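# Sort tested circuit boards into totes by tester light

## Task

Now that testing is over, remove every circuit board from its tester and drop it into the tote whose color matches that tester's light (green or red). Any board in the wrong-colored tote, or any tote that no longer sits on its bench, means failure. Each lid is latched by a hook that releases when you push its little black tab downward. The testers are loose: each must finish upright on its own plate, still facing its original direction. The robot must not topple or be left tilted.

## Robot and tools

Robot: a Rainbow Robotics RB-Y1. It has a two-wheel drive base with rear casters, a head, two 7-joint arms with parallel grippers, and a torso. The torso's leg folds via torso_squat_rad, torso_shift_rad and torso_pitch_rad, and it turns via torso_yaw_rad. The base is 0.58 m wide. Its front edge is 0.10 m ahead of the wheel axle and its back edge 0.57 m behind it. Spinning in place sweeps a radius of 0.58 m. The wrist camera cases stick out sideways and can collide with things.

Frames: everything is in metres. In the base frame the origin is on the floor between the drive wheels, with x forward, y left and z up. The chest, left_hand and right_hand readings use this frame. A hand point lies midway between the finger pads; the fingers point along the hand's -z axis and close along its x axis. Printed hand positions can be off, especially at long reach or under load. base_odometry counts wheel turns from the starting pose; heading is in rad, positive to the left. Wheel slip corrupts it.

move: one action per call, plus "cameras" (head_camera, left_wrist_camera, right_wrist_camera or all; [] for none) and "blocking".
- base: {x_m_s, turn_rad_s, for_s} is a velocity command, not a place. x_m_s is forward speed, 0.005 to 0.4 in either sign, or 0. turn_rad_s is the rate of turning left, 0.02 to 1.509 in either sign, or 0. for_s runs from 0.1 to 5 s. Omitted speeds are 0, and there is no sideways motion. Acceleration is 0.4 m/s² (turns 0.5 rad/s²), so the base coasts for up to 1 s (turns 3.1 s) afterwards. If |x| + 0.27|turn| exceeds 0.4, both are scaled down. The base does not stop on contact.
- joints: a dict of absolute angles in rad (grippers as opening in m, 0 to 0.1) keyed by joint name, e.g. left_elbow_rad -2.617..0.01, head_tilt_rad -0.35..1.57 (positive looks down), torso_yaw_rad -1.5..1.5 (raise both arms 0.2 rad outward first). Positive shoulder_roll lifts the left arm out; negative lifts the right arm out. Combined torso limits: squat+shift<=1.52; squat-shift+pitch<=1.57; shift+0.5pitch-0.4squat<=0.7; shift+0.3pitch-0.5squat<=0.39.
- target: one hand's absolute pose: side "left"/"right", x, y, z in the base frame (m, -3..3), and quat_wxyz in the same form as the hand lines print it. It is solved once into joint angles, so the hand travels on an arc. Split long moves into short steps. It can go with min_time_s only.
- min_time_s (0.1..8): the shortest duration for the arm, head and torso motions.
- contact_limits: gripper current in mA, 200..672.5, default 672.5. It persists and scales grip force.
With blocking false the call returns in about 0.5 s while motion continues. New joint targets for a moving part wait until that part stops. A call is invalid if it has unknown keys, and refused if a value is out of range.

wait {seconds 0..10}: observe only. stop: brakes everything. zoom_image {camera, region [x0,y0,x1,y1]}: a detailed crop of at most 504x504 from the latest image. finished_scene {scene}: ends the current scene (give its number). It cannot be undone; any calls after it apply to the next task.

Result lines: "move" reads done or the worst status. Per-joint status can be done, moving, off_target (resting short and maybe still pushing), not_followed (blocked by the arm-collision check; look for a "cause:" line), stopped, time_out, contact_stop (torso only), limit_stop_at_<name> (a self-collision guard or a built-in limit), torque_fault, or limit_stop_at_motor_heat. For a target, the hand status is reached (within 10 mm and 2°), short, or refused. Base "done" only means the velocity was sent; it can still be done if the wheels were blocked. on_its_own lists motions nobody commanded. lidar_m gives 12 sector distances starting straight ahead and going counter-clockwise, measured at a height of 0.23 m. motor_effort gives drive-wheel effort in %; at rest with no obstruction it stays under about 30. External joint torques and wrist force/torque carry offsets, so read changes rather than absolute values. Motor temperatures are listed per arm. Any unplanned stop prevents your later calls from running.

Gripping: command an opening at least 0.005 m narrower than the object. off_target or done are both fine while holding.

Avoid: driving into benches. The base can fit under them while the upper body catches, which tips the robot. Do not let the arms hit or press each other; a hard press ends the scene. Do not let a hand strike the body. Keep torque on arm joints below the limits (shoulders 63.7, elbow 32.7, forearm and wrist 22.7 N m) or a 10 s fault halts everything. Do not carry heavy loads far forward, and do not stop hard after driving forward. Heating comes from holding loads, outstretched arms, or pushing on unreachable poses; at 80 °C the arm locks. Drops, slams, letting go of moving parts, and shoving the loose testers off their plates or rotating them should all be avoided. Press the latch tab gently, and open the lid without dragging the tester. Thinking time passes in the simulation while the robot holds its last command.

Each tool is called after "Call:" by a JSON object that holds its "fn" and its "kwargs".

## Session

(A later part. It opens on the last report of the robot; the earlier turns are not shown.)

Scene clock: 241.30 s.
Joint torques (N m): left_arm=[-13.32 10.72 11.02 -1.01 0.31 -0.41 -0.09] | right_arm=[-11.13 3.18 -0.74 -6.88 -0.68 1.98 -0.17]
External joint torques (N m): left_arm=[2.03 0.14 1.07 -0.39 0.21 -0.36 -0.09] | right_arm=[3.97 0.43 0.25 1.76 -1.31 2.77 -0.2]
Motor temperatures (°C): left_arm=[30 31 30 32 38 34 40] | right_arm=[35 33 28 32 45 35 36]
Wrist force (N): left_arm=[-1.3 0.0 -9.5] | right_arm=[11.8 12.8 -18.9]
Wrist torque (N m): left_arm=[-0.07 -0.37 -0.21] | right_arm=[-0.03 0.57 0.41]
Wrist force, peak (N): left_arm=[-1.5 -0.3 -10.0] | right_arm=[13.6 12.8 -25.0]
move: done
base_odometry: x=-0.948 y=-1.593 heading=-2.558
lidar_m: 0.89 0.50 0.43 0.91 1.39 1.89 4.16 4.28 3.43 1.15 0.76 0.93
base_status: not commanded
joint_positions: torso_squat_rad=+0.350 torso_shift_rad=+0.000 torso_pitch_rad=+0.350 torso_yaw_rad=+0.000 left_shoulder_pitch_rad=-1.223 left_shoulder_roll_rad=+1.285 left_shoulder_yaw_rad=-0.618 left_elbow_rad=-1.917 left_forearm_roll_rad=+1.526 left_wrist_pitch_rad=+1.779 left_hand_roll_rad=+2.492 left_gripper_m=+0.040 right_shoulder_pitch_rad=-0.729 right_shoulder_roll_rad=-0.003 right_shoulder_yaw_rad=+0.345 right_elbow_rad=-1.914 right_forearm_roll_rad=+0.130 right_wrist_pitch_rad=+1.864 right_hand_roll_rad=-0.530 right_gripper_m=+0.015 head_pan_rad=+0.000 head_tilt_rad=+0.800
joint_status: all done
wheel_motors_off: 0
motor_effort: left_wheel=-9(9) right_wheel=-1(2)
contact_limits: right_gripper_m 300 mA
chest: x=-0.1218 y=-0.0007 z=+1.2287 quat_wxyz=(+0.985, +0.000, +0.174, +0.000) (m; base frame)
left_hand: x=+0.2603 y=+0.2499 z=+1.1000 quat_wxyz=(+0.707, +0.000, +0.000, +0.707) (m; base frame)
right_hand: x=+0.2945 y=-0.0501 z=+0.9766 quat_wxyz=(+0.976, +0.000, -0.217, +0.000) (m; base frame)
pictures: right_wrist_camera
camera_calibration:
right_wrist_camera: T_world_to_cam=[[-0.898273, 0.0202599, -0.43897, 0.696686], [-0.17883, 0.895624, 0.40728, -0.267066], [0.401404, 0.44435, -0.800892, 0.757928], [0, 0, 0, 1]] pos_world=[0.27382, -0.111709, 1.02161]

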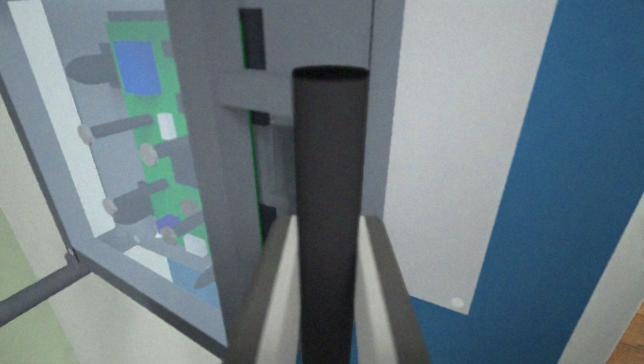

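Call:
{"fn": "move", "kwargs": {"target": {"side":"right","x":0.303,"y":-0.05,"z":1.027,"quat_wxyz":[0.9763,0,-0.2164,0]}, "min_time_s": 1.5, "cameras": ["head_camera"]}}

Call:
{"fn": "move", "kwargs": {"target": {"side":"right","x":0.332,"y":-0.05,"z":1.078,"quat_wxyz":[0.9763,0,-0.2164,0]}, "min_time_s": 1.5, "cameras": ["head_camera"]}}

Scene clock: 249.67 s.
Joint torques (N m): left_arm=[-13.45 10.92 11.11 -1.17 0.24 -0.36 -0.19] | right_arm=[-18.36 4.73 -2.63 -9.05 0.33 -2.77 0.5]
External joint torques (N m): left_arm=[1.91 0.35 1.15 -0.55 0.14 -0.31 -0.19] | right_arm=[-3.06 2.47 -1.66 -1.05 -0.23 -1.77 0.47]
Motor temperatures (°C): left_arm=[30 31 30 32 38 34 40] | right_arm=[35 33 28 32 45 35 36]
Wrist force (N): left_arm=[-1.5 -0.2 -9.6] | right_arm=[-6.1 9.9 -13.7]
Wrist torque (N m): left_arm=[-0.04 -0.38 -0.20] | right_arm=[-0.22 0.94 0.43]
Wrist force, peak (N): left_arm=[-1.5 0.2 -10.1] | right_arm=[6.7 16.4 -24.9]
move: short
base_odometry: x=-0.948 y=-1.593 heading=-2.558
lidar_m: 0.89 0.51 0.42 0.90 1.39 1.88 4.15 4.28 3.42 1.14 0.76 0.94
base_status: not commanded
joint_positions: torso_squat_rad=+0.350 torso_shift_rad=+0.000 torso_pitch_rad=+0.350 torso_yaw_rad=+0.000 left_shoulder_pitch_rad=-1.223 left_shoulder_roll_rad=+1.285 left_shoulder_yaw_rad=-0.618 left_elbow_rad=-1.917 left_forearm_roll_rad=+1.526 left_wrist_pitch_rad=+1.779 left_hand_roll_rad=+2.492 left_gripper_m=+0.040 right_shoulder_pitch_rad=-0.774 right_shoulder_roll_rad=+0.000 right_shoulder_yaw_rad=+0.307 right_elbow_rad=-2.034 right_forearm_roll_rad=+0.127 right_wrist_pitch_rad=+1.919 right_hand_roll_rad=-0.489 right_gripper_m=+0.015 head_pan_rad=+0.000 head_tilt_rad=+0.800
joint_status: all done
wheel_motors_off: 0
motor_effort: left_wheel=-9(9) right_wheel=-1(2)
contact_limits: right_gripper_m 300 mA
chest: x=-0.1220 y=-0.0008 z=+1.2287 quat_wxyz=(+0.985, +0.000, +0.174, +0.000) (m; base frame)
left_hand: x=+0.2601 y=+0.2499 z=+1.1000 quat_wxyz=(+0.707, +0.000, +0.000, +0.707) (m; base frame)
right_hand: x=+0.3029 y=-0.0504 z=+1.0260 quat_wxyz=(+0.965, +0.023, -0.261, +0.005) (m; base frame)
right_hand_status: short (checked arc, as near as the solve gets, planned for 1.5 s): 1 mm and 5.9 deg off. The place is met; only the turn is off.
pictures: head_camera
camera_calibration:
head_camera: T_world_to_cam=[[0.0382479, -0.998753, 0.032101, -0.0465435], [-0.894968, -0.0485274, -0.443483, 0.65448], [0.444488, -0.0117671, -0.895708, 1.2157], [0, 0, 0, 1]] pos_world=[0.0471548, -0.000420005, 1.38066]

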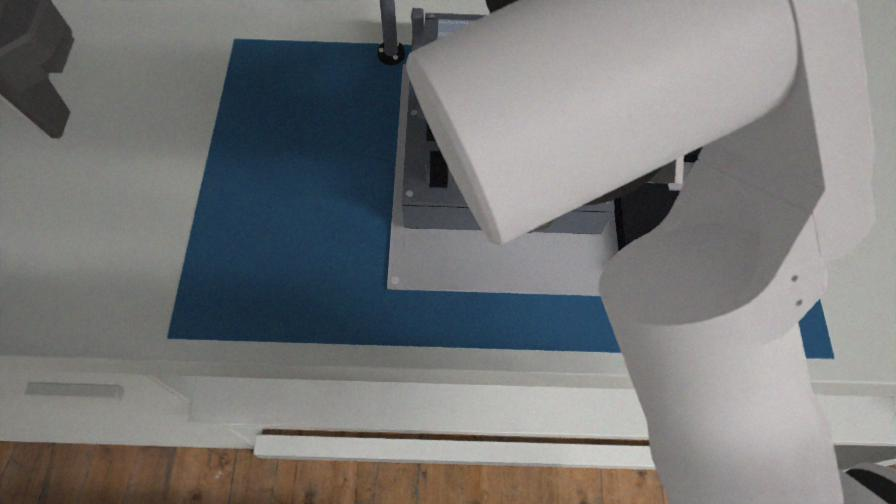

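Scene clock: 251.50 s.
Joint torques (N m): left_arm=[-13.55 10.78 10.93 -1.09 0.3 -0.38 -0.16] | right_arm=[-18.41 1.95 -2.41 -6.21 0.14 -4.22 0.46]
External joint torques (N m): left_arm=[1.8 0.2 0.97 -0.48 0.2 -0.33 -0.16] | right_arm=[-1.75 0.84 -1.41 1.26 -0.37 -3.01 0.43]
Motor temperatures (°C): left_arm=[30 31 30 32 38 34 40] | right_arm=[35 33 28 32 45 36 36]
Wrist force (N): left_arm=[-1.4 -0.1 -9.6] | right_arm=[-11.1 6.3 -0.3]
Wrist torque (N m): left_arm=[-0.07 -0.38 -0.20] | right_arm=[-0.20 0.95 0.42]
Wrist force, peak (N): left_arm=[-1.4 -0.4 -10.0] | right_arm=[-6.9 9.4 -15.2]
move: short
base_odometry: x=-0.948 y=-1.593 heading=-2.558
lidar_m: 0.89 0.50 0.43 0.90 1.39 1.88 4.16 4.28 3.43 1.15 0.75 0.93
base_status: not commanded
joint_positions: torso_squat_rad=+0.350 torso_shift_rad=+0.000 torso_pitch_rad=+0.350 torso_yaw_rad=+0.000 left_shoulder_pitch_rad=-1.223 left_shoulder_roll_rad=+1.285 left_shoulder_yaw_rad=-0.618 left_elbow_rad=-1.917 left_forearm_roll_rad=+1.526 left_wrist_pitch_rad=+1.779 left_hand_roll_rad=+2.492 left_gripper_m=+0.040 right_shoulder_pitch_rad=-0.887 right_shoulder_roll_rad=+0.000 right_shoulder_yaw_rad=+0.223 right_elbow_rad=-2.048 right_forearm_roll_rad=+0.106 right_wrist_pitch_rad=+1.920 right_hand_roll_rad=-0.442 right_gripper_m=+0.015 head_pan_rad=+0.000 head_tilt_rad=+0.800
joint_status: all done
wheel_motors_off: 0
motor_effort: left_wheel=-8(8) right_wheel=+0(2)
contact_limits: right_gripper_m 300 mA
chest: x=-0.1222 y=-0.0008 z=+1.2288 quat_wxyz=(+0.985, +0.001, +0.174, +0.000) (m; base frame)
left_hand: x=+0.2600 y=+0.2498 z=+1.1002 quat_wxyz=(+0.707, +0.000, +0.000, +0.707) (m; base frame)
right_hand: x=+0.3320 y=-0.0501 z=+1.0773 quat_wxyz=(+0.950, +0.044, -0.310, +0.010) (m; base frame)
right_hand_status: short (checked arc, as near as the solve gets, planned for 1.5 s): 1 mm and 12.3 deg off. The place is met; only the turn is off.
pictures: head_camera
camera_calibration:
head_camera: T_world_to_cam=[[0.0382062, -0.998755, 0.0320733, -0.0465394], [-0.894871, -0.0484804, -0.443684, 0.654617], [0.444687, -0.0117499, -0.895609, 1.21568], [0, 0, 0, 1]] pos_world=[0.0469787, -0.000461168, 1.38071]

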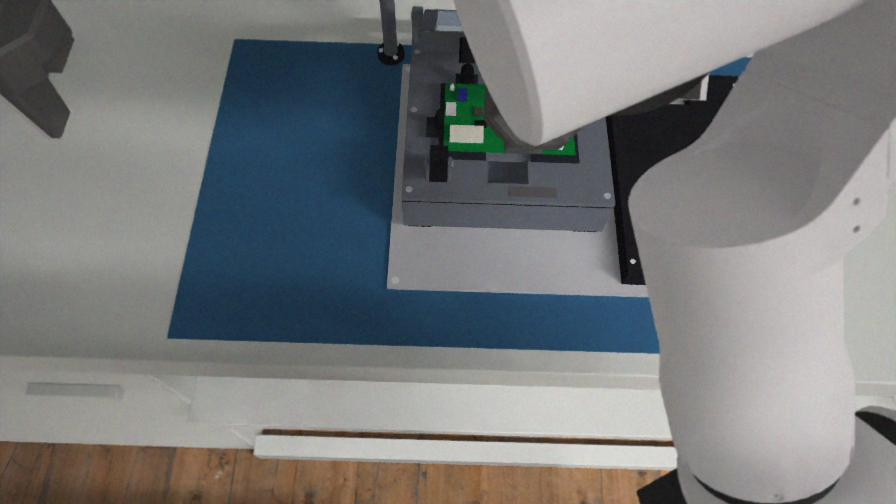

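Call:
{"fn": "move", "kwargs": {"target": {"side":"right","x":0.38,"y":-0.05,"z":1.128,"quat_wxyz":[0.9763,0,-0.2164,0]}, "min_time_s": 1.5, "cameras": ["head_camera"]}}

Call:
{"fn": "move", "kwargs": {"target": {"side":"right","x":0.413,"y":-0.05,"z":1.151,"quat_wxyz":[0.9763,0,-0.2164,0]}, "min_time_s": 1.5, "cameras": ["head_camera"]}}

Call:
{"fn": "move", "kwargs": {"target": {"side":"right","x":0.447,"y":-0.05,"z":1.158,"quat_wxyz":[0.9763,0,-0.2164,0]}, "min_time_s": 1.5, "cameras": ["head_camera"]}}

Scene clock: 258.53 s.
Joint torques (N m): left_arm=[-13.59 10.68 10.95 -1.09 0.3 -0.27 -0.11] | right_arm=[-26.74 0.03 -1.49 -10.49 -0.19 -3.1 0.47]
External joint torques (N m): left_arm=[1.76 0.09 0.99 -0.47 0.19 -0.22 -0.11] | right_arm=[-7.05 1.12 -0.67 -3.19 -0.64 -1.83 0.43]
Motor temperatures (°C): left_arm=[30 31 30 32 38 34 40] | right_arm=[35 33 28 32 45 36 36]
Wrist force (N): left_arm=[-1.5 -0.1 -10.0] | right_arm=[-8.3 7.3 -27.7]
Wrist torque (N m): left_arm=[-0.05 -0.39 -0.20] | right_arm=[-0.17 0.79 0.34]
Wrist force, peak (N): left_arm=[-1.3 0.0 -10.1] | right_arm=[-8.7 7.7 -27.9]
move: short
base_odometry: x=-0.948 y=-1.593 heading=-2.558
lidar_m: 0.88 0.51 0.43 0.91 1.38 1.88 4.16 4.28 3.43 1.15 0.76 0.93
base_status: not commanded
joint_positions: torso_squat_rad=+0.350 torso_shift_rad=+0.000 torso_pitch_rad=+0.350 torso_yaw_rad=+0.000 left_shoulder_pitch_rad=-1.223 left_shoulder_roll_rad=+1.285 left_shoulder_yaw_rad=-0.618 left_elbow_rad=-1.917 left_forearm_roll_rad=+1.526 left_wrist_pitch_rad=+1.779 left_hand_roll_rad=+2.492 left_gripper_m=+0.040 right_shoulder_pitch_rad=-1.111 right_shoulder_roll_rad=+0.000 right_shoulder_yaw_rad=+0.084 right_elbow_rad=-1.870 right_forearm_roll_rad=+0.084 right_wrist_pitch_rad=+1.919 right_hand_roll_rad=-0.386 right_gripper_m=+0.015 head_pan_rad=+0.000 head_tilt_rad=+0.800
joint_status: all done
wheel_motors_off: 0
motor_effort: left_wheel=-8(9) right_wheel=+1(3)
contact_limits: right_gripper_m 300 mA
chest: x=-0.1217 y=-0.0008 z=+1.2287 quat_wxyz=(+0.985, +0.001, +0.174, +0.000) (m; base frame)
left_hand: x=+0.2604 y=+0.2499 z=+1.0998 quat_wxyz=(+0.707, +0.001, +0.000, +0.707) (m; base frame)
right_hand: x=+0.3807 y=-0.0503 z=+1.1258 quat_wxyz=(+0.945, +0.043, -0.324, +0.009) (m; base frame)
right_hand_status: short (checked arc, as near as the solve gets, planned for 1.5 s): 2 mm and 13.8 deg off. The place is met; only the turn is off.
pictures: head_camera
camera_calibration:
head_camera: T_world_to_cam=[[0.0382804, -0.998753, 0.0320343, -0.0464895], [-0.8952, -0.0485208, -0.443016, 0.654145], [0.444018, -0.0117183, -0.895941, 1.21575], [0, 0, 0, 1]] pos_world=[0.0475562, -0.000445377, 1.38052]

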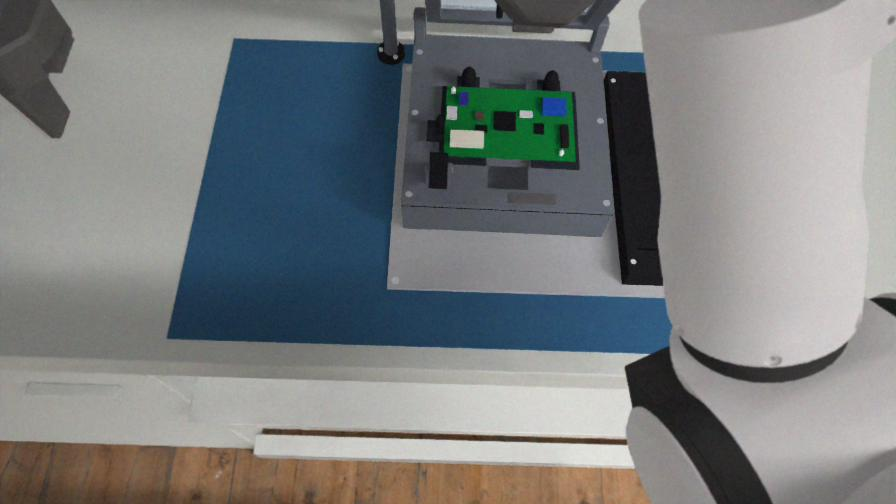

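Scene clock: 260.37 s.
Joint torques (N m): left_arm=[-13.56 10.73 10.9 -0.97 0.3 -0.37 -0.14] | right_arm=[-29.86 -2.6 -1.85 -10.97 1.41 -3.12 0.47]
External joint torques (N m): left_arm=[1.79 0.15 0.95 -0.34 0.19 -0.32 -0.14] | right_arm=[-7.79 0.39 -1.43 -3.41 0.98 -1.93 0.44]
Motor temperatures (°C): left_arm=[30 31 30 32 38 34 40] | right_arm=[35 33 28 32 45 36 36]
Wrist force (N): left_arm=[-1.5 0.0 -9.3] | right_arm=[-10.1 11.5 -26.8]
Wrist torque (N m): left_arm=[-0.07 -0.39 -0.19] | right_arm=[0.01 0.83 0.31]
Wrist force, peak (N): left_arm=[-1.7 -0.1 -9.9] | right_arm=[-10.8 11.9 -28.1]
move: short
base_odometry: x=-0.948 y=-1.593 heading=-2.558
lidar_m: 0.89 0.51 0.43 0.91 1.39 1.90 4.15 4.28 3.43 1.15 0.75 0.92
base_status: not commanded
joint_positions: torso_squat_rad=+0.350 torso_shift_rad=+0.000 torso_pitch_rad=+0.350 torso_yaw_rad=+0.000 left_shoulder_pitch_rad=-1.223 left_shoulder_roll_rad=+1.285 left_shoulder_yaw_rad=-0.618 left_elbow_rad=-1.917 left_forearm_roll_rad=+1.526 left_wrist_pitch_rad=+1.779 left_hand_roll_rad=+2.492 left_gripper_m=+0.040 right_shoulder_pitch_rad=-1.299 right_shoulder_roll_rad=+0.000 right_shoulder_yaw_rad=-0.022 right_elbow_rad=-1.641 right_forearm_roll_rad=+0.094 right_wrist_pitch_rad=+1.919 right_hand_roll_rad=-0.343 right_gripper_m=+0.015 head_pan_rad=+0.000 head_tilt_rad=+0.800
joint_status: all done
wheel_motors_off: 0
motor_effort: left_wheel=-7(9) right_wheel=+0(3)
contact_limits: right_gripper_m 300 mA
chest: x=-0.1216 y=-0.0008 z=+1.2287 quat_wxyz=(+0.985, +0.000, +0.174, +0.000) (m; base frame)
left_hand: x=+0.2604 y=+0.2499 z=+1.0998 quat_wxyz=(+0.707, +0.001, +0.000, +0.707) (m; base frame)
right_hand: x=+0.4135 y=-0.0500 z=+1.1490 quat_wxyz=(+0.953, +0.029, -0.301, +0.006) (m; base frame)
right_hand_status: short (checked arc, as near as the solve gets, planned for 1.5 s): 2 mm and 10.7 deg off. The place is met; only the turn is off.
pictures: head_camera
camera_calibration:
head_camera: T_world_to_cam=[[0.0383473, -0.998751, 0.0320376, -0.0464636], [-0.895253, -0.0485807, -0.442903, 0.654057], [0.443906, -0.0116976, -0.895997, 1.21576], [0, 0, 0, 1]] pos_world=[0.047643, -0.000409538, 1.38049]

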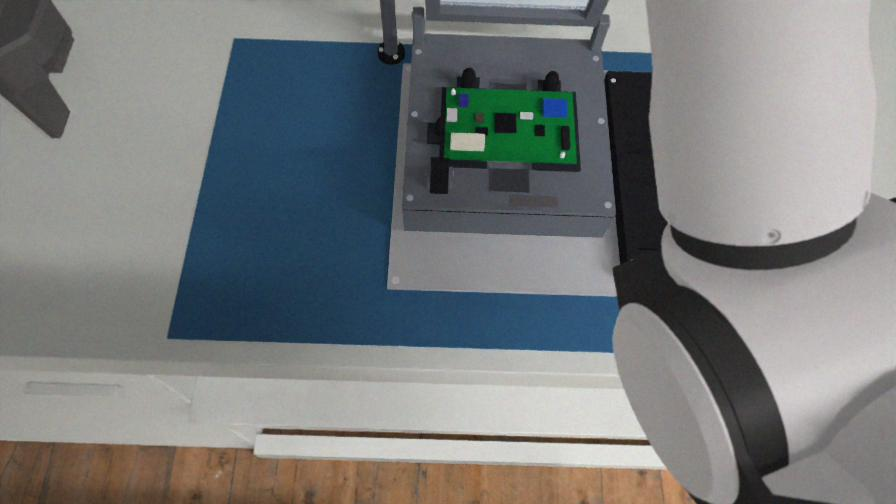

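Scene clock: 262.20 s.
Joint torques (N m): left_arm=[-13.85 10.79 10.76 -0.93 0.36 -0.28 -0.1] | right_arm=[-32.64 -9.83 -1.8 -11.62 0.92 -2.58 -0.01]
External joint torques (N m): left_arm=[1.5 0.2 0.81 -0.31 0.25 -0.23 -0.1] | right_arm=[-7.34 -3.66 -1.49 -3.21 0.44 -1.72 -0.03]
Motor temperatures (°C): left_arm=[30 31 30 32 38 34 40] | right_arm=[35 33 28 32 45 36 36]
Wrist force (N): left_arm=[-1.3 0.0 -9.4] | right_arm=[-7.1 12.5 -28.4]
Wrist torque (N m): left_arm=[-0.06 -0.39 -0.18] | right_arm=[-0.03 0.87 0.23]
Wrist force, peak (N): left_arm=[-1.1 -0.2 -10.0] | right_arm=[-9.1 13.0 -30.1]
move: done
base_odometry: x=-0.948 y=-1.593 heading=-2.558
lidar_m: 0.89 0.51 0.43 0.90 1.39 1.89 4.15 4.28 3.42 1.15 0.76 0.93
base_status: not commanded
joint_positions: torso_squat_rad=+0.350 torso_shift_rad=+0.000 torso_pitch_rad=+0.350 torso_yaw_rad=+0.000 left_shoulder_pitch_rad=-1.223 left_shoulder_roll_rad=+1.285 left_shoulder_yaw_rad=-0.618 left_elbow_rad=-1.917 left_forearm_roll_rad=+1.526 left_wrist_pitch_rad=+1.779 left_hand_roll_rad=+2.492 left_gripper_m=+0.040 right_shoulder_pitch_rad=-1.583 right_shoulder_roll_rad=-0.056 right_shoulder_yaw_rad=-0.119 right_elbow_rad=-1.159 right_forearm_roll_rad=+0.054 right_wrist_pitch_rad=+1.897 right_hand_roll_rad=-0.347 right_gripper_m=+0.015 head_pan_rad=+0.000 head_tilt_rad=+0.800
joint_status: all done
wheel_motors_off: 0
motor_effort: left_wheel=-7(8) right_wheel=+2(3)
contact_limits: right_gripper_m 300 mA
chest: x=-0.1217 y=-0.0007 z=+1.2287 quat_wxyz=(+0.985, +0.000, +0.174, +0.000) (m; base frame)
left_hand: x=+0.2604 y=+0.2499 z=+1.0998 quat_wxyz=(+0.707, +0.001, +0.000, +0.707) (m; base frame)
right_hand: x=+0.4462 y=-0.0499 z=+1.1565 quat_wxyz=(+0.977, +0.000, -0.215, +0.000) (m; base frame)
right_hand_status: reached (checked arc, planned for 1.5 s): 2 mm and 0.1 deg off.
pictures: head_camera
camera_calibration:
head_camera: T_world_to_cam=[[0.0383619, -0.998748, 0.0320905, -0.046497], [-0.895232, -0.0486178, -0.44294, 0.654082], [0.443946, -0.0117365, -0.895977, 1.21576], [0, 0, 0, 1]] pos_world=[0.0476072, -0.000370024, 1.3805]

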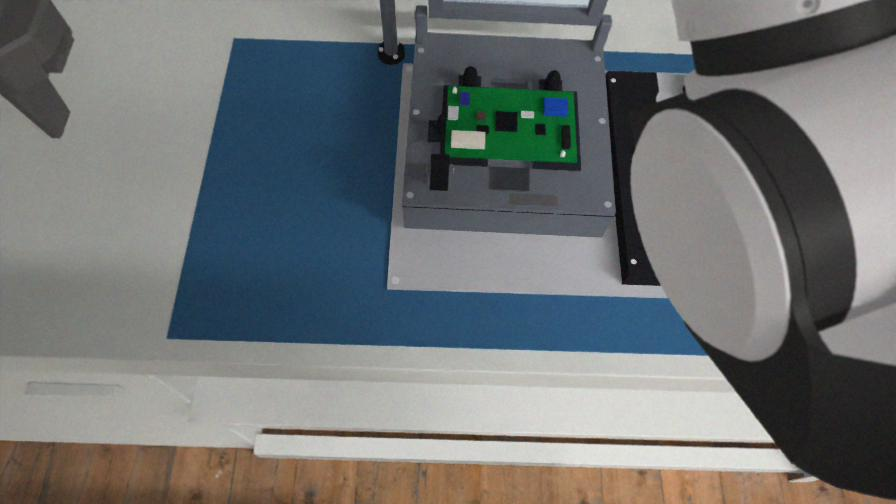

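Call:
{"fn": "move", "kwargs": {"target": {"side":"right","x":0.467,"y":-0.05,"z":1.157,"quat_wxyz":[0.9763,0,-0.2164,0]}, "min_time_s": 1.2, "cameras": ["head_camera","right_wrist_camera"]}}

Scene clock: 271.17 s.
Joint torques (N m): left_arm=[-13.69 10.6 10.87 -1.02 0.36 -0.28 -0.15] | right_arm=[-33.67 -11.5 -1.5 -12.45 1.12 -3.1 0.67]
External joint torques (N m): left_arm=[1.66 0.01 0.92 -0.39 0.25 -0.24 -0.14] | right_arm=[-7.49 -4.46 -1.27 -3.59 0.62 -2.24 0.65]
Motor temperatures (°C): left_arm=[30 31 30 32 38 34 40] | right_arm=[36 34 28 32 45 36 36]
Wrist force (N): left_arm=[-1.7 -0.2 -9.6] | right_arm=[-9.6 12.5 -28.0]
Wrist torque (N m): left_arm=[-0.02 -0.42 -0.20] | right_arm=[-0.03 0.89 0.23]
Wrist force, peak (N): left_arm=[-1.4 -0.1 -10.0] | right_arm=[-9.7 12.6 -30.8]
move: done
base_odometry: x=-0.948 y=-1.593 heading=-2.558
lidar_m: 0.88 0.52 0.43 0.91 1.40 1.89 4.16 4.28 3.43 1.15 0.77 0.93
base_status: not commanded
joint_positions: torso_squat_rad=+0.350 torso_shift_rad=+0.000 torso_pitch_rad=+0.350 torso_yaw_rad=+0.000 left_shoulder_pitch_rad=-1.223 left_shoulder_roll_rad=+1.285 left_shoulder_yaw_rad=-0.618 left_elbow_rad=-1.917 left_forearm_roll_rad=+1.526 left_wrist_pitch_rad=+1.779 left_hand_roll_rad=+2.492 left_gripper_m=+0.040 right_shoulder_pitch_rad=-1.655 right_shoulder_roll_rad=-0.080 right_shoulder_yaw_rad=-0.140 right_elbow_rad=-0.991 right_forearm_roll_rad=+0.042 right_wrist_pitch_rad=+1.800 right_hand_roll_rad=-0.344 right_gripper_m=+0.015 head_pan_rad=+0.000 head_tilt_rad=+0.800
joint_status: all done
wheel_motors_off: 0
motor_effort: left_wheel=-8(10) right_wheel=+1(3)
contact_limits: right_gripper_m 300 mA
chest: x=-0.1217 y=-0.0007 z=+1.2287 quat_wxyz=(+0.985, +0.000, +0.174, +0.000) (m; base frame)
left_hand: x=+0.2603 y=+0.2500 z=+1.0998 quat_wxyz=(+0.707, +0.001, +0.000, +0.707) (m; base frame)
right_hand: x=+0.4661 y=-0.0498 z=+1.1553 quat_wxyz=(+0.977, +0.000, -0.215, +0.000) (m; base frame)
right_hand_status: reached (checked arc, planned for 1.2 s): 2 mm and 0.1 deg off.
pictures: head_camera, right_wrist_camera
camera_calibration:
head_camera: T_world_to_cam=[[0.0383763, -0.998748, 0.0320997, -0.0464969], [-0.895206, -0.0486354, -0.442991, 0.654104], [0.443998, -0.0117354, -0.895951, 1.21576], [0, 0, 0, 1]] pos_world=[0.0475471, -0.000358561, 1.38052]
right_wrist_camera: T_world_to_cam=[[-0.899903, 0.0197962, -0.43564, 0.926198], [-0.177526, 0.895818, 0.407425, -0.310101], [0.398319, 0.443981, -0.802635, 0.835474], [0, 0, 0, 1]] pos_world=[0.445652, -0.111475, 1.20041]

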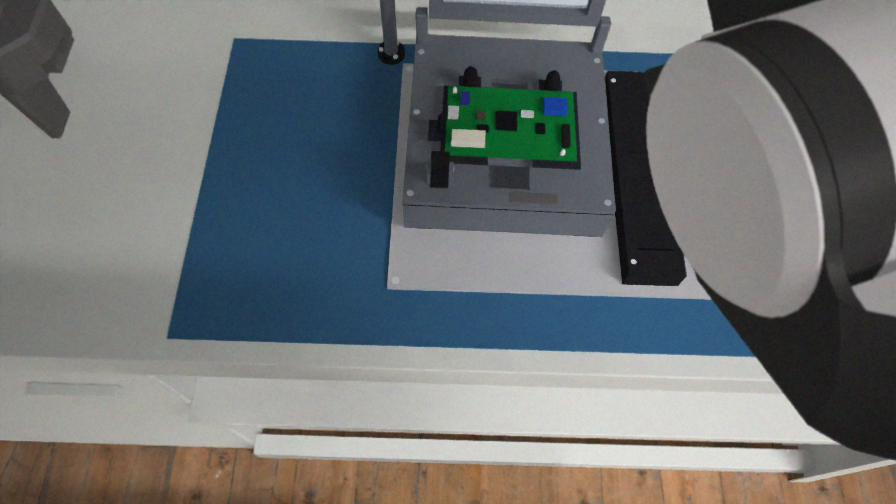

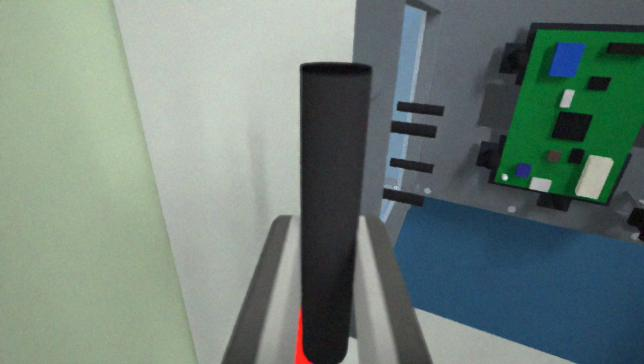

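Call:
{"fn": "move", "kwargs": {"joints": {"right_gripper_m":0.031}, "cameras": ["right_wrist_camera"]}}

Call:
{"fn": "move", "kwargs": {"joints": {"right_gripper_m":0.05}, "cameras": ["right_wrist_camera"]}}

Scene clock: 276.03 s.
Joint torques (N m): left_arm=[-13.71 10.93 10.79 -1.04 0.24 -0.23 -0.15] | right_arm=[-25.32 -8.15 -1.65 -8.18 0.67 -1.24 0.35]
External joint torques (N m): left_arm=[1.64 0.35 0.84 -0.42 0.13 -0.18 -0.15] | right_arm=[0.85 -1.09 -1.41 0.65 0.17 -0.38 0.32]
Motor temperatures (°C): left_arm=[30 31 30 32 38 34 40] | right_arm=[36 34 28 33 45 36 36]
Wrist force (N): left_arm=[-1.5 -0.1 -9.7] | right_arm=[-0.7 11.2 -12.3]
Wrist torque (N m): left_arm=[-0.05 -0.39 -0.21] | right_arm=[-0.11 0.67 0.48]
Wrist force, peak (N): left_arm=[-1.4 -0.1 -10.0] | right_arm=[-10.2 12.8 -29.5]
move: done
base_odometry: x=-0.948 y=-1.593 heading=-2.558
lidar_m: 0.89 0.51 0.43 0.91 1.38 1.89 4.16 4.29 3.44 1.14 0.76 0.93
base_status: not commanded
joint_positions: torso_squat_rad=+0.350 torso_shift_rad=+0.000 torso_pitch_rad=+0.350 torso_yaw_rad=+0.000 left_shoulder_pitch_rad=-1.223 left_shoulder_roll_rad=+1.285 left_shoulder_yaw_rad=-0.618 left_elbow_rad=-1.917 left_forearm_roll_rad=+1.526 left_wrist_pitch_rad=+1.779 left_hand_roll_rad=+2.492 left_gripper_m=+0.040 right_shoulder_pitch_rad=-1.657 right_shoulder_roll_rad=-0.081 right_shoulder_yaw_rad=-0.140 right_elbow_rad=-0.992 right_forearm_roll_rad=+0.042 right_wrist_pitch_rad=+1.800 right_hand_roll_rad=-0.344 right_gripper_m=+0.031 head_pan_rad=+0.000 head_tilt_rad=+0.800
joint_status: all done
wheel_motors_off: 0
motor_effort: left_wheel=-7(9) right_wheel=+1(2)
contact_limits: right_gripper_m 300 mA
chest: x=-0.1220 y=-0.0007 z=+1.2287 quat_wxyz=(+0.985, +0.000, +0.174, +0.000) (m; base frame)
left_hand: x=+0.2602 y=+0.2500 z=+1.1000 quat_wxyz=(+0.707, +0.000, +0.000, +0.707) (m; base frame)
right_hand: x=+0.4664 y=-0.0498 z=+1.1573 quat_wxyz=(+0.976, +0.000, -0.217, +0.000) (m; base frame)
pictures: right_wrist_camera
camera_calibration:
right_wrist_camera: T_world_to_cam=[[-0.898077, 0.0199607, -0.439386, 0.930814], [-0.179241, 0.895649, 0.407045, -0.309605], [0.40166, 0.444314, -0.800784, 0.833241], [0, 0, 0, 1]] pos_world=[0.445769, -0.111502, 1.20225]

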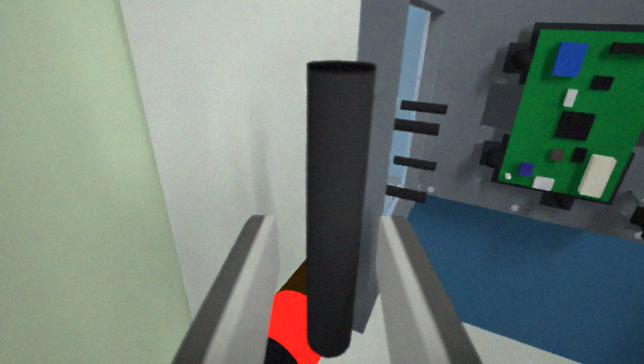

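Scene clock: 276.70 s.
Joint torques (N m): left_arm=[-13.77 10.66 10.82 -0.98 0.24 -0.19 -0.07] | right_arm=[-25.43 -7.88 -1.54 -8.2 0.69 -1.19 0.37]
External joint torques (N m): left_arm=[1.58 0.08 0.86 -0.36 0.14 -0.14 -0.07] | right_arm=[0.75 -0.81 -1.29 0.65 0.19 -0.33 0.34]
Motor temperatures (°C): left_arm=[30 31 30 32 38 34 40] | right_arm=[36 34 28 33 45 36 36]
Wrist force (N): left_arm=[-1.4 -0.1 -9.4] | right_arm=[-0.2 10.7 -12.3]
Wrist torque (N m): left_arm=[-0.04 -0.39 -0.19] | right_arm=[-0.04 0.72 0.48]
Wrist force, peak (N): left_arm=[-1.5 0.0 -9.9] | right_arm=[-0.5 11.2 -12.6]
move: done
base_odometry: x=-0.948 y=-1.593 heading=-2.558
lidar_m: 0.89 0.51 0.44 0.90 1.39 1.89 4.16 4.28 3.43 1.15 0.76 0.93
base_status: not commanded
joint_positions: torso_squat_rad=+0.350 torso_shift_rad=+0.000 torso_pitch_rad=+0.350 torso_yaw_rad=+0.000 left_shoulder_pitch_rad=-1.223 left_shoulder_roll_rad=+1.285 left_shoulder_yaw_rad=-0.618 left_elbow_rad=-1.917 left_forearm_roll_rad=+1.526 left_wrist_pitch_rad=+1.779 left_hand_roll_rad=+2.492 left_gripper_m=+0.040 right_shoulder_pitch_rad=-1.657 right_shoulder_roll_rad=-0.081 right_shoulder_yaw_rad=-0.140 right_elbow_rad=-0.992 right_forearm_roll_rad=+0.042 right_wrist_pitch_rad=+1.800 right_hand_roll_rad=-0.344 right_gripper_m=+0.050 head_pan_rad=+0.000 head_tilt_rad=+0.800
joint_status: all done
wheel_motors_off: 0
motor_effort: left_wheel=-7(10) right_wheel=+0(2)
contact_limits: right_gripper_m 300 mA
chest: x=-0.1220 y=-0.0007 z=+1.2287 quat_wxyz=(+0.985, +0.000, +0.174, +0.000) (m; base frame)
left_hand: x=+0.2602 y=+0.2500 z=+1.1000 quat_wxyz=(+0.707, +0.000, +0.000, +0.707) (m; base frame)
right_hand: x=+0.4664 y=-0.0499 z=+1.1573 quat_wxyz=(+0.976, +0.000, -0.217, +0.000) (m; base frame)
pictures: right_wrist_camera
camera_calibration:
right_wrist_camera: T_world_to_cam=[[-0.898064, 0.0199603, -0.439411, 0.930847], [-0.179253, 0.895648, 0.407041, -0.309598], [0.401683, 0.444315, -0.800772, 0.833226], [0, 0, 0, 1]] pos_world=[0.445771, -0.111504, 1.20227]

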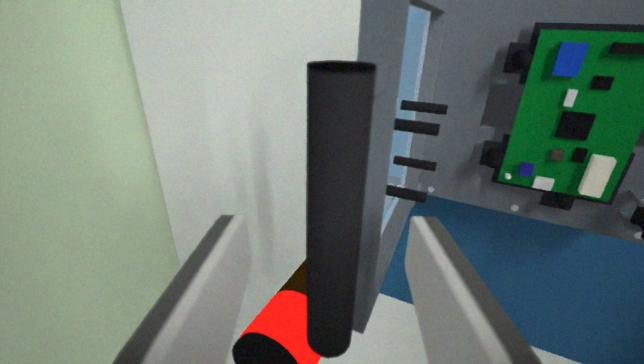

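Call:
{"fn": "move", "kwargs": {"target": {"side":"right","x":0.468,"y":-0.05,"z":1.195,"quat_wxyz":[0.9763,0,-0.2164,0]}, "min_time_s": 1, "cameras": []}}

Call:
{"fn": "move", "kwargs": {"target": {"side":"right","x":0.42,"y":-0.05,"z":1.24,"quat_wxyz":[0.9763,0,-0.2164,0]}, "min_time_s": 1, "cameras": []}}

Call:
{"fn": "move", "kwargs": {"target": {"side":"right","x":0.375,"y":-0.05,"z":1.10,"quat_wxyz":[1,0,0,0]}, "min_time_s": 2, "cameras": ["head_camera","right_wrist_camera"]}}

Call:
{"fn": "move", "kwargs": {"joints": {"right_gripper_m":0.093}, "cameras": ["right_wrist_camera"]}}

Scene clock: 288.93 s.
Joint torques (N m): left_arm=[-13.72 10.65 10.7 -0.93 0.32 -0.25 -0.18] | right_arm=[-25.14 -8.38 -1.72 -6.72 0.02 -0.65 0.32]
External joint torques (N m): left_arm=[1.63 0.07 0.74 -0.31 0.21 -0.2 -0.18] | right_arm=[1.3 -0.53 -1.47 1.96 -0.47 0.23 0.29]
Motor temperatures (°C): left_arm=[30 31 30 32 38 34 40] | right_arm=[37 34 28 33 45 36 36]
Wrist force (N): left_arm=[-1.4 -0.1 -9.4] | right_arm=[-0.9 10.8 -12.5]
Wrist torque (N m): left_arm=[-0.06 -0.39 -0.19] | right_arm=[-0.07 0.66 0.47]
Wrist force, peak (N): left_arm=[-1.6 0.1 -10.0] | right_arm=[-0.7 11.1 -12.7]
move: done
base_odometry: x=-0.948 y=-1.593 heading=-2.558
lidar_m: 0.89 0.51 0.43 0.91 1.39 1.89 4.15 4.29 3.43 1.15 0.76 0.93
base_status: not commanded
joint_positions: torso_squat_rad=+0.350 torso_shift_rad=+0.000 torso_pitch_rad=+0.350 torso_yaw_rad=+0.000 left_shoulder_pitch_rad=-1.223 left_shoulder_roll_rad=+1.285 left_shoulder_yaw_rad=-0.618 left_elbow_rad=-1.917 left_forearm_roll_rad=+1.526 left_wrist_pitch_rad=+1.779 left_hand_roll_rad=+2.492 left_gripper_m=+0.040 right_shoulder_pitch_rad=-1.759 right_shoulder_roll_rad=-0.108 right_shoulder_yaw_rad=-0.162 right_elbow_rad=-0.929 right_forearm_roll_rad=+0.030 right_wrist_pitch_rad=+1.832 right_hand_roll_rad=-0.340 right_gripper_m=+0.050 head_pan_rad=+0.000 head_tilt_rad=+0.800
joint_status: all done
wheel_motors_off: 0
motor_effort: left_wheel=-7(9) right_wheel=+1(2)
contact_limits: right_gripper_m 300 mA
chest: x=-0.1220 y=-0.0007 z=+1.2287 quat_wxyz=(+0.985, +0.000, +0.174, +0.000) (m; base frame)
left_hand: x=+0.2602 y=+0.2500 z=+1.1000 quat_wxyz=(+0.707, +0.000, +0.000, +0.707) (m; base frame)
right_hand: x=+0.4678 y=-0.0492 z=+1.1944 quat_wxyz=(+0.975, +0.002, -0.220, +0.000) (m; base frame)
right_hand_status: reached (checked arc, planned for 1.0 s): 1 mm and 0.5 deg off.
pictures: none
No camera images: "cameras" was empty.

Scene clock: 289.23 s.
Joint torques (N m): left_arm=[-13.78 10.43 10.87 -1.01 0.25 -0.21 -0.19] | right_arm=[-25.17 -8.52 -1.77 -6.75 -0.1 -0.65 0.47]
External joint torques (N m): left_arm=[1.57 -0.15 0.92 -0.39 0.14 -0.16 -0.19] | right_arm=[1.26 -0.67 -1.52 1.93 -0.59 0.23 0.45]
Motor temperatures (°C): left_arm=[30 31 30 32 38 34 40] | right_arm=[37 34 28 33 45 36 36]
Wrist force (N): left_arm=[-1.5 0.0 -9.5] | right_arm=[-0.5 11.0 -12.3]
Wrist torque (N m): left_arm=[-0.07 -0.40 -0.20] | right_arm=[-0.09 0.68 0.48]
Wrist force, peak (N): left_arm=[-1.3 0.0 -9.8] | right_arm=[-0.5 11.1 -12.5]
move: refused
base_odometry: x=-0.948 y=-1.593 heading=-2.558
lidar_m: 0.89 0.51 0.43 0.91 1.38 1.89 4.16 4.28 3.43 1.15 0.76 0.93
base_status: not commanded
joint_positions: torso_squat_rad=+0.350 torso_shift_rad=+0.000 torso_pitch_rad=+0.350 torso_yaw_rad=+0.000 left_shoulder_pitch_rad=-1.223 left_shoulder_roll_rad=+1.285 left_shoulder_yaw_rad=-0.618 left_elbow_rad=-1.917 left_forearm_roll_rad=+1.526 left_wrist_pitch_rad=+1.779 left_hand_roll_rad=+2.492 left_gripper_m=+0.040 right_shoulder_pitch_rad=-1.759 right_shoulder_roll_rad=-0.108 right_shoulder_yaw_rad=-0.162 right_elbow_rad=-0.929 right_forearm_roll_rad=+0.030 right_wrist_pitch_rad=+1.832 right_hand_roll_rad=-0.340 right_gripper_m=+0.050 head_pan_rad=+0.000 head_tilt_rad=+0.800
joint_status: not commanded
wheel_motors_off: 0
motor_effort: left_wheel=-6(9) right_wheel=+1(2)
contact_limits: right_gripper_m 300 mA
chest: x=-0.1220 y=-0.0007 z=+1.2287 quat_wxyz=(+0.985, +0.000, +0.174, +0.000) (m; base frame)
left_hand: x=+0.2602 y=+0.2500 z=+1.1000 quat_wxyz=(+0.707, +0.000, +0.000, +0.707) (m; base frame)
right_hand: x=+0.4678 y=-0.0492 z=+1.1944 quat_wxyz=(+0.975, +0.002, -0.220, +0.000) (m; base frame)
right_hand_status: refused: the posture found for that pose stands 2 mm from the chest (limit 10 mm). Nothing moved. The solve starts from where the arm stands: from another posture it may find a clear one.
pictures: none
No camera images: "cameras" was empty.

not run: a stop that you did not command came earlier in this reply.

not run: a stop that you did not command came earlier in this reply.

Use upright orientation for the way out.

Call:
{"fn": "move", "kwargs": {"target": {"side":"right","x":0.425,"y":-0.06,"z":1.22,"quat_wxyz":[0.9239,0,-0.3827,0]}, "min_time_s": 1, "cameras": ["head_camera"]}}

Call:
{"fn": "move", "kwargs": {"target": {"side":"right","x":0.375,"y":-0.05,"z":1.13,"quat_wxyz":[1,0,0,0]}, "min_time_s": 2, "cameras": ["head_camera","right_wrist_camera"]}}

Call:
{"fn": "move", "kwargs": {"joints": {"right_gripper_m":0.093}, "cameras": ["right_wrist_camera"]}}

Scene clock: 297.97 s.
Joint torques (N m): left_arm=[-13.93 10.52 10.69 -0.85 0.3 -0.2 -0.12] | right_arm=[-20.56 -2.14 -0.04 -6.07 0.32 -1.48 0.19]
External joint torques (N m): left_arm=[1.42 -0.06 0.73 -0.23 0.19 -0.15 -0.12] | right_arm=[1.64 1.57 0.3 0.66 -0.19 -0.04 0.15]
Motor temperatures (°C): left_arm=[30 31 30 32 38 34 40] | right_arm=[37 34 28 32 45 35 36]
Wrist force (N): left_arm=[-1.3 0.1 -9.5] | right_arm=[-2.1 10.9 -11.1]
Wrist torque (N m): left_arm=[-0.07 -0.38 -0.20] | right_arm=[-0.06 0.58 0.47]
Wrist force, peak (N): left_arm=[-1.4 0.0 -10.0] | right_arm=[-0.6 11.3 -13.0]
move: done
base_odometry: x=-0.948 y=-1.593 heading=-2.558
lidar_m: 0.89 0.51 0.43 0.91 1.39 1.89 4.15 4.28 3.42 1.15 0.75 0.92
base_status: not commanded
joint_positions: torso_squat_rad=+0.350 torso_shift_rad=+0.000 torso_pitch_rad=+0.350 torso_yaw_rad=+0.000 left_shoulder_pitch_rad=-1.223 left_shoulder_roll_rad=+1.285 left_shoulder_yaw_rad=-0.618 left_elbow_rad=-1.917 left_forearm_roll_rad=+1.526 left_wrist_pitch_rad=+1.779 left_hand_roll_rad=+2.492 left_gripper_m=+0.040 right_shoulder_pitch_rad=-1.401 right_shoulder_roll_rad=+0.000 right_shoulder_yaw_rad=-0.038 right_elbow_rad=-1.690 right_forearm_roll_rad=+0.217 right_wrist_pitch_rad=+1.919 right_hand_roll_rad=-0.288 right_gripper_m=+0.050 head_pan_rad=+0.000 head_tilt_rad=+0.800
joint_status: all done
wheel_motors_off: 0
motor_effort: left_wheel=-7(9) right_wheel=+1(3)
contact_limits: right_gripper_m 300 mA
chest: x=-0.1220 y=-0.0007 z=+1.2287 quat_wxyz=(+0.985, +0.000, +0.174, +0.000) (m; base frame)
left_hand: x=+0.2601 y=+0.2499 z=+1.1000 quat_wxyz=(+0.707, +0.000, +0.000, +0.707) (m; base frame)
right_hand: x=+0.4258 y=-0.0599 z=+1.2201 quat_wxyz=(+0.924, +0.000, -0.383, +0.000) (m; base frame)
right_hand_status: reached (checked arc, planned for 1.1 s): 1 mm and 0.0 deg off.
pictures: head_camera
camera_calibration:
head_camera: T_world_to_cam=[[0.0383301, -0.998749, 0.0320978, -0.0465089], [-0.89497, -0.0485995, -0.443472, 0.654498], [0.444477, -0.0117282, -0.895714, 1.21569], [0, 0, 0, 1]] pos_world=[0.0471924, -0.000384571, 1.38065]

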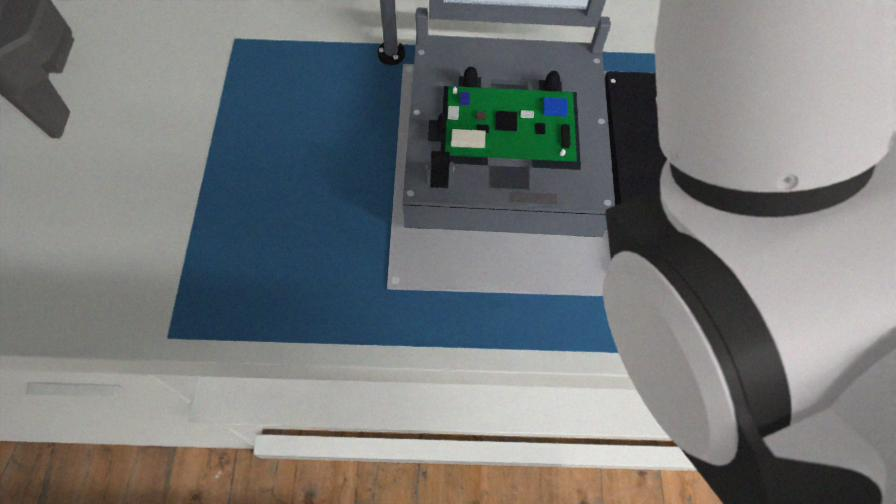

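Scene clock: 300.30 s.
Joint torques (N m): left_arm=[-13.86 10.61 10.76 -0.8 0.31 -0.21 -0.2] | right_arm=[-24.69 -8.34 -5.33 -2.86 -0.09 -0.09 -0.14]
External joint torques (N m): left_arm=[1.49 0.03 0.8 -0.18 0.2 -0.16 -0.2] | right_arm=[1.37 -0.04 1.37 1.33 -0.32 -0.07 -0.14]
Motor temperatures (°C): left_arm=[30 31 30 32 38 34 40] | right_arm=[37 34 28 32 45 35 36]
Wrist force (N): left_arm=[-1.5 -0.1 -9.5] | right_arm=[2.4 10.8 -13.1]
Wrist torque (N m): left_arm=[-0.06 -0.40 -0.20] | right_arm=[-0.06 0.87 0.52]
Wrist force, peak (N): left_arm=[-1.5 -0.2 -9.9] | right_arm=[1.8 11.3 -13.7]
move: done
base_odometry: x=-0.948 y=-1.593 heading=-2.558
lidar_m: 0.89 0.50 0.43 0.91 1.40 1.89 4.16 4.28 3.43 1.15 0.76 0.93
base_status: not commanded
joint_positions: torso_squat_rad=+0.350 torso_shift_rad=+0.000 torso_pitch_rad=+0.350 torso_yaw_rad=+0.000 left_shoulder_pitch_rad=-1.223 left_shoulder_roll_rad=+1.285 left_shoulder_yaw_rad=-0.618 left_elbow_rad=-1.917 left_forearm_roll_rad=+1.526 left_wrist_pitch_rad=+1.779 left_hand_roll_rad=+2.492 left_gripper_m=+0.040 right_shoulder_pitch_rad=-1.771 right_shoulder_roll_rad=-0.460 right_shoulder_yaw_rad=+0.680 right_elbow_rad=-0.940 right_forearm_roll_rad=-1.126 right_wrist_pitch_rad=+1.919 right_hand_roll_rad=-0.789 right_gripper_m=+0.050 head_pan_rad=+0.000 head_tilt_rad=+0.800
joint_status: all done
wheel_motors_off: 0
motor_effort: left_wheel=-7(10) right_wheel=+1(3)
contact_limits: right_gripper_m 300 mA
chest: x=-0.1220 y=-0.0007 z=+1.2287 quat_wxyz=(+0.985, +0.000, +0.174, +0.000) (m; base frame)
left_hand: x=+0.2601 y=+0.2499 z=+1.1000 quat_wxyz=(+0.707, +0.000, +0.000, +0.707) (m; base frame)
right_hand: x=+0.3749 y=-0.0500 z=+1.1302 quat_wxyz=(+1.000, +0.000, -0.001, +0.000) (m; base frame)
right_hand_status: reached (checked arc, planned for 2.0 s): 0 mm and 0.1 deg off.
pictures: head_camera, right_wrist_camera
camera_calibration:
head_camera: T_world_to_cam=[[0.0383283, -0.99875, 0.0320941, -0.046507], [-0.89497, -0.0485963, -0.443472, 0.654498], [0.444477, -0.0117257, -0.895714, 1.21569], [0, 0, 0, 1]] pos_world=[0.0471925, -0.000387841, 1.38065]
right_wrist_camera: T_world_to_cam=[[-0.999624, 0.0203164, -0.0184058, 0.399075], [0.0100092, 0.89553, 0.444889, -0.428616], [0.0255215, 0.444538, -0.895397, 1.09631], [0, 0, 0, 1]] pos_world=[0.375236, -0.111622, 1.17967]

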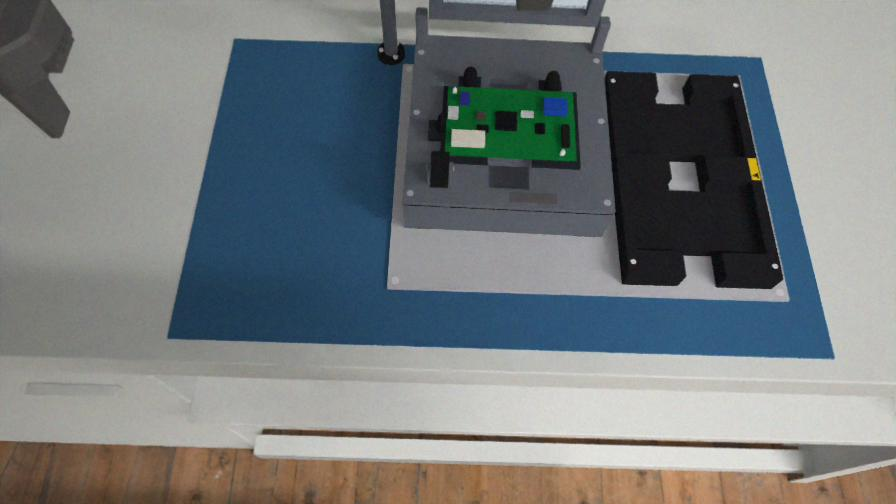

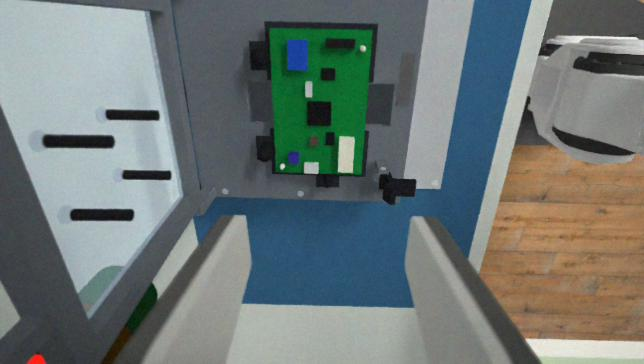

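Scene clock: 301.27 s.
Joint torques (N m): left_arm=[-13.75 10.46 10.73 -0.84 0.27 -0.17 -0.15] | right_arm=[-24.46 -7.92 -5.35 -2.91 -0.05 0.02 -0.06]
External joint torques (N m): left_arm=[1.61 -0.12 0.77 -0.22 0.16 -0.12 -0.15] | right_arm=[1.6 0.37 1.35 1.28 -0.28 0.04 -0.06]
Motor temperatures (°C): left_arm=[30 31 30 32 38 34 40] | right_arm=[37 34 28 32 45 35 36]
Wrist force (N): left_arm=[-1.6 -0.1 -9.6] | right_arm=[2.3 11.3 -13.2]
Wrist torque (N m): left_arm=[-0.05 -0.39 -0.18] | right_arm=[-0.12 0.85 0.50]
Wrist force, peak (N): left_arm=[-1.5 0.0 -9.8] | right_arm=[2.3 11.3 -13.2]
move: done
base_odometry: x=-0.948 y=-1.593 heading=-2.558
lidar_m: 0.89 0.51 0.43 0.91 1.39 1.88 4.15 4.28 3.43 1.14 0.76 0.92
base_status: not commanded
joint_positions: torso_squat_rad=+0.350 torso_shift_rad=+0.000 torso_pitch_rad=+0.350 torso_yaw_rad=+0.000 left_shoulder_pitch_rad=-1.223 left_shoulder_roll_rad=+1.285 left_shoulder_yaw_rad=-0.618 left_elbow_rad=-1.917 left_forearm_roll_rad=+1.526 left_wrist_pitch_rad=+1.779 left_hand_roll_rad=+2.492 left_gripper_m=+0.040 right_shoulder_pitch_rad=-1.771 right_shoulder_roll_rad=-0.460 right_shoulder_yaw_rad=+0.680 right_elbow_rad=-0.940 right_forearm_roll_rad=-1.126 right_wrist_pitch_rad=+1.919 right_hand_roll_rad=-0.789 right_gripper_m=+0.093 head_pan_rad=+0.000 head_tilt_rad=+0.800
joint_status: all done
wheel_motors_off: 0
motor_effort: left_wheel=-8(9) right_wheel=+2(3)
contact_limits: right_gripper_m 300 mA
chest: x=-0.1220 y=-0.0007 z=+1.2287 quat_wxyz=(+0.985, +0.000, +0.174, +0.000) (m; base frame)
left_hand: x=+0.2601 y=+0.2499 z=+1.1000 quat_wxyz=(+0.707, +0.000, +0.000, +0.707) (m; base frame)
right_hand: x=+0.3749 y=-0.0500 z=+1.1302 quat_wxyz=(+1.000, +0.000, -0.001, +0.000) (m; base frame)
pictures: right_wrist_camera
camera_calibration:
right_wrist_camera: T_world_to_cam=[[-0.999624, 0.0203163, -0.0184061, 0.399076], [0.0100089, 0.89553, 0.444889, -0.428616], [0.0255217, 0.444537, -0.895397, 1.09631], [0, 0, 0, 1]] pos_world=[0.375236, -0.111622, 1.17967]

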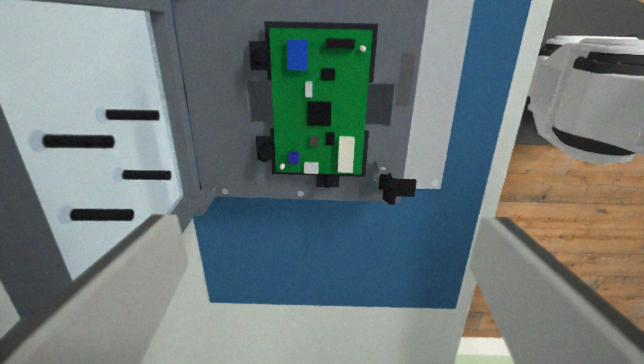

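Call:
{"fn": "move", "kwargs": {"target": {"side":"right","x":0.384,"y":-0.05,"z":1.03,"quat_wxyz":[1,0,0,0]}, "min_time_s": 1.5, "cameras": ["right_wrist_camera"]}}

Call:
{"fn": "zoom_image", "kwargs": {"camera": "right_wrist_camera", "region": [150, 0, 500, 300]}}

Scene clock: 308.93 s.
Joint torques (N m): left_arm=[-13.69 10.72 10.84 -0.74 0.29 -0.21 -0.2] | right_arm=[-22.47 -5.29 -4.95 -3.34 0.38 -0.33 0.29]
External joint torques (N m): left_arm=[1.66 0.14 0.88 -0.12 0.18 -0.16 -0.2] | right_arm=[3.6 2.31 1.4 1.36 0.12 -0.31 0.29]
Motor temperatures (°C): left_arm=[30 31 30 32 38 34 40] | right_arm=[37 34 28 32 45 35 36]
Wrist force (N): left_arm=[-1.5 0.2 -9.6] | right_arm=[2.1 11.0 -13.5]
Wrist torque (N m): left_arm=[-0.08 -0.39 -0.19] | right_arm=[-0.08 0.85 0.51]
Wrist force, peak (N): left_arm=[-1.7 0.0 -9.9] | right_arm=[2.4 11.1 -13.5]
move: done
base_odometry: x=-0.948 y=-1.593 heading=-2.558
lidar_m: 0.89 0.51 0.44 0.91 1.39 1.89 4.16 4.28 3.43 1.15 0.76 0.93
base_status: not commanded
joint_positions: torso_squat_rad=+0.350 torso_shift_rad=+0.000 torso_pitch_rad=+0.350 torso_yaw_rad=+0.000 left_shoulder_pitch_rad=-1.223 left_shoulder_roll_rad=+1.285 left_shoulder_yaw_rad=-0.618 left_elbow_rad=-1.917 left_forearm_roll_rad=+1.526 left_wrist_pitch_rad=+1.779 left_hand_roll_rad=+2.492 left_gripper_m=+0.040 right_shoulder_pitch_rad=-1.621 right_shoulder_roll_rad=-0.396 right_shoulder_yaw_rad=+0.748 right_elbow_rad=-0.865 right_forearm_roll_rad=-1.045 right_wrist_pitch_rad=+1.714 right_hand_roll_rad=-0.730 right_gripper_m=+0.093 head_pan_rad=+0.000 head_tilt_rad=+0.800
joint_status: all done
wheel_motors_off: 0
motor_effort: left_wheel=-8(9) right_wheel=+0(3)
contact_limits: right_gripper_m 300 mA
chest: x=-0.1220 y=-0.0007 z=+1.2287 quat_wxyz=(+0.985, +0.000, +0.174, +0.000) (m; base frame)
left_hand: x=+0.2601 y=+0.2499 z=+1.1000 quat_wxyz=(+0.707, +0.000, +0.000, +0.707) (m; base frame)
right_hand: x=+0.3840 y=-0.0502 z=+1.0305 quat_wxyz=(+1.000, +0.000, -0.002, +0.000) (m; base frame)
right_hand_status: reached (checked arc, planned for 1.5 s): 1 mm and 0.2 deg off.
pictures: right_wrist_camera
camera_calibration:
right_wrist_camera: T_world_to_cam=[[-0.999584, 0.0206654, -0.0200977, 0.408001], [0.00957354, 0.895605, 0.444748, -0.383797], [0.0271905, 0.444371, -0.89543, 1.00634], [0, 0, 0, 1]] pos_world=[0.384143, -0.111889, 1.08]

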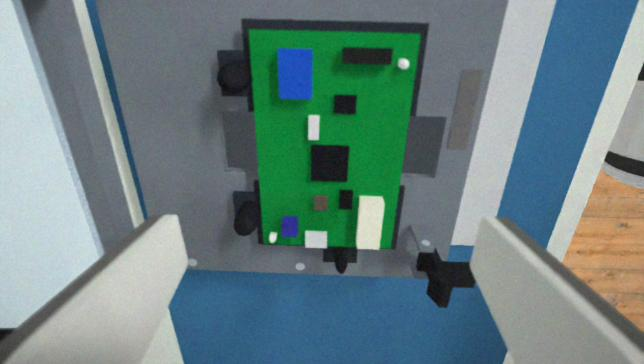

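Scaled by 1.440 from the camera's 644x364 image, which has a finer 1265x715 frame.

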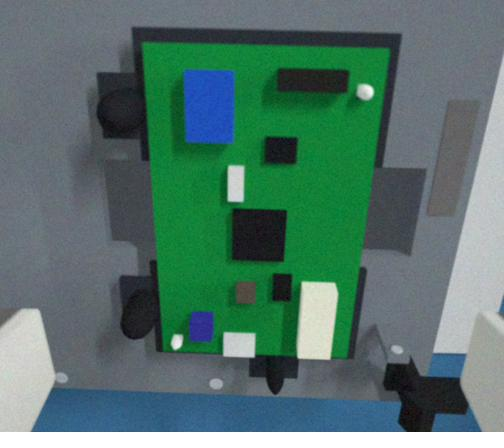

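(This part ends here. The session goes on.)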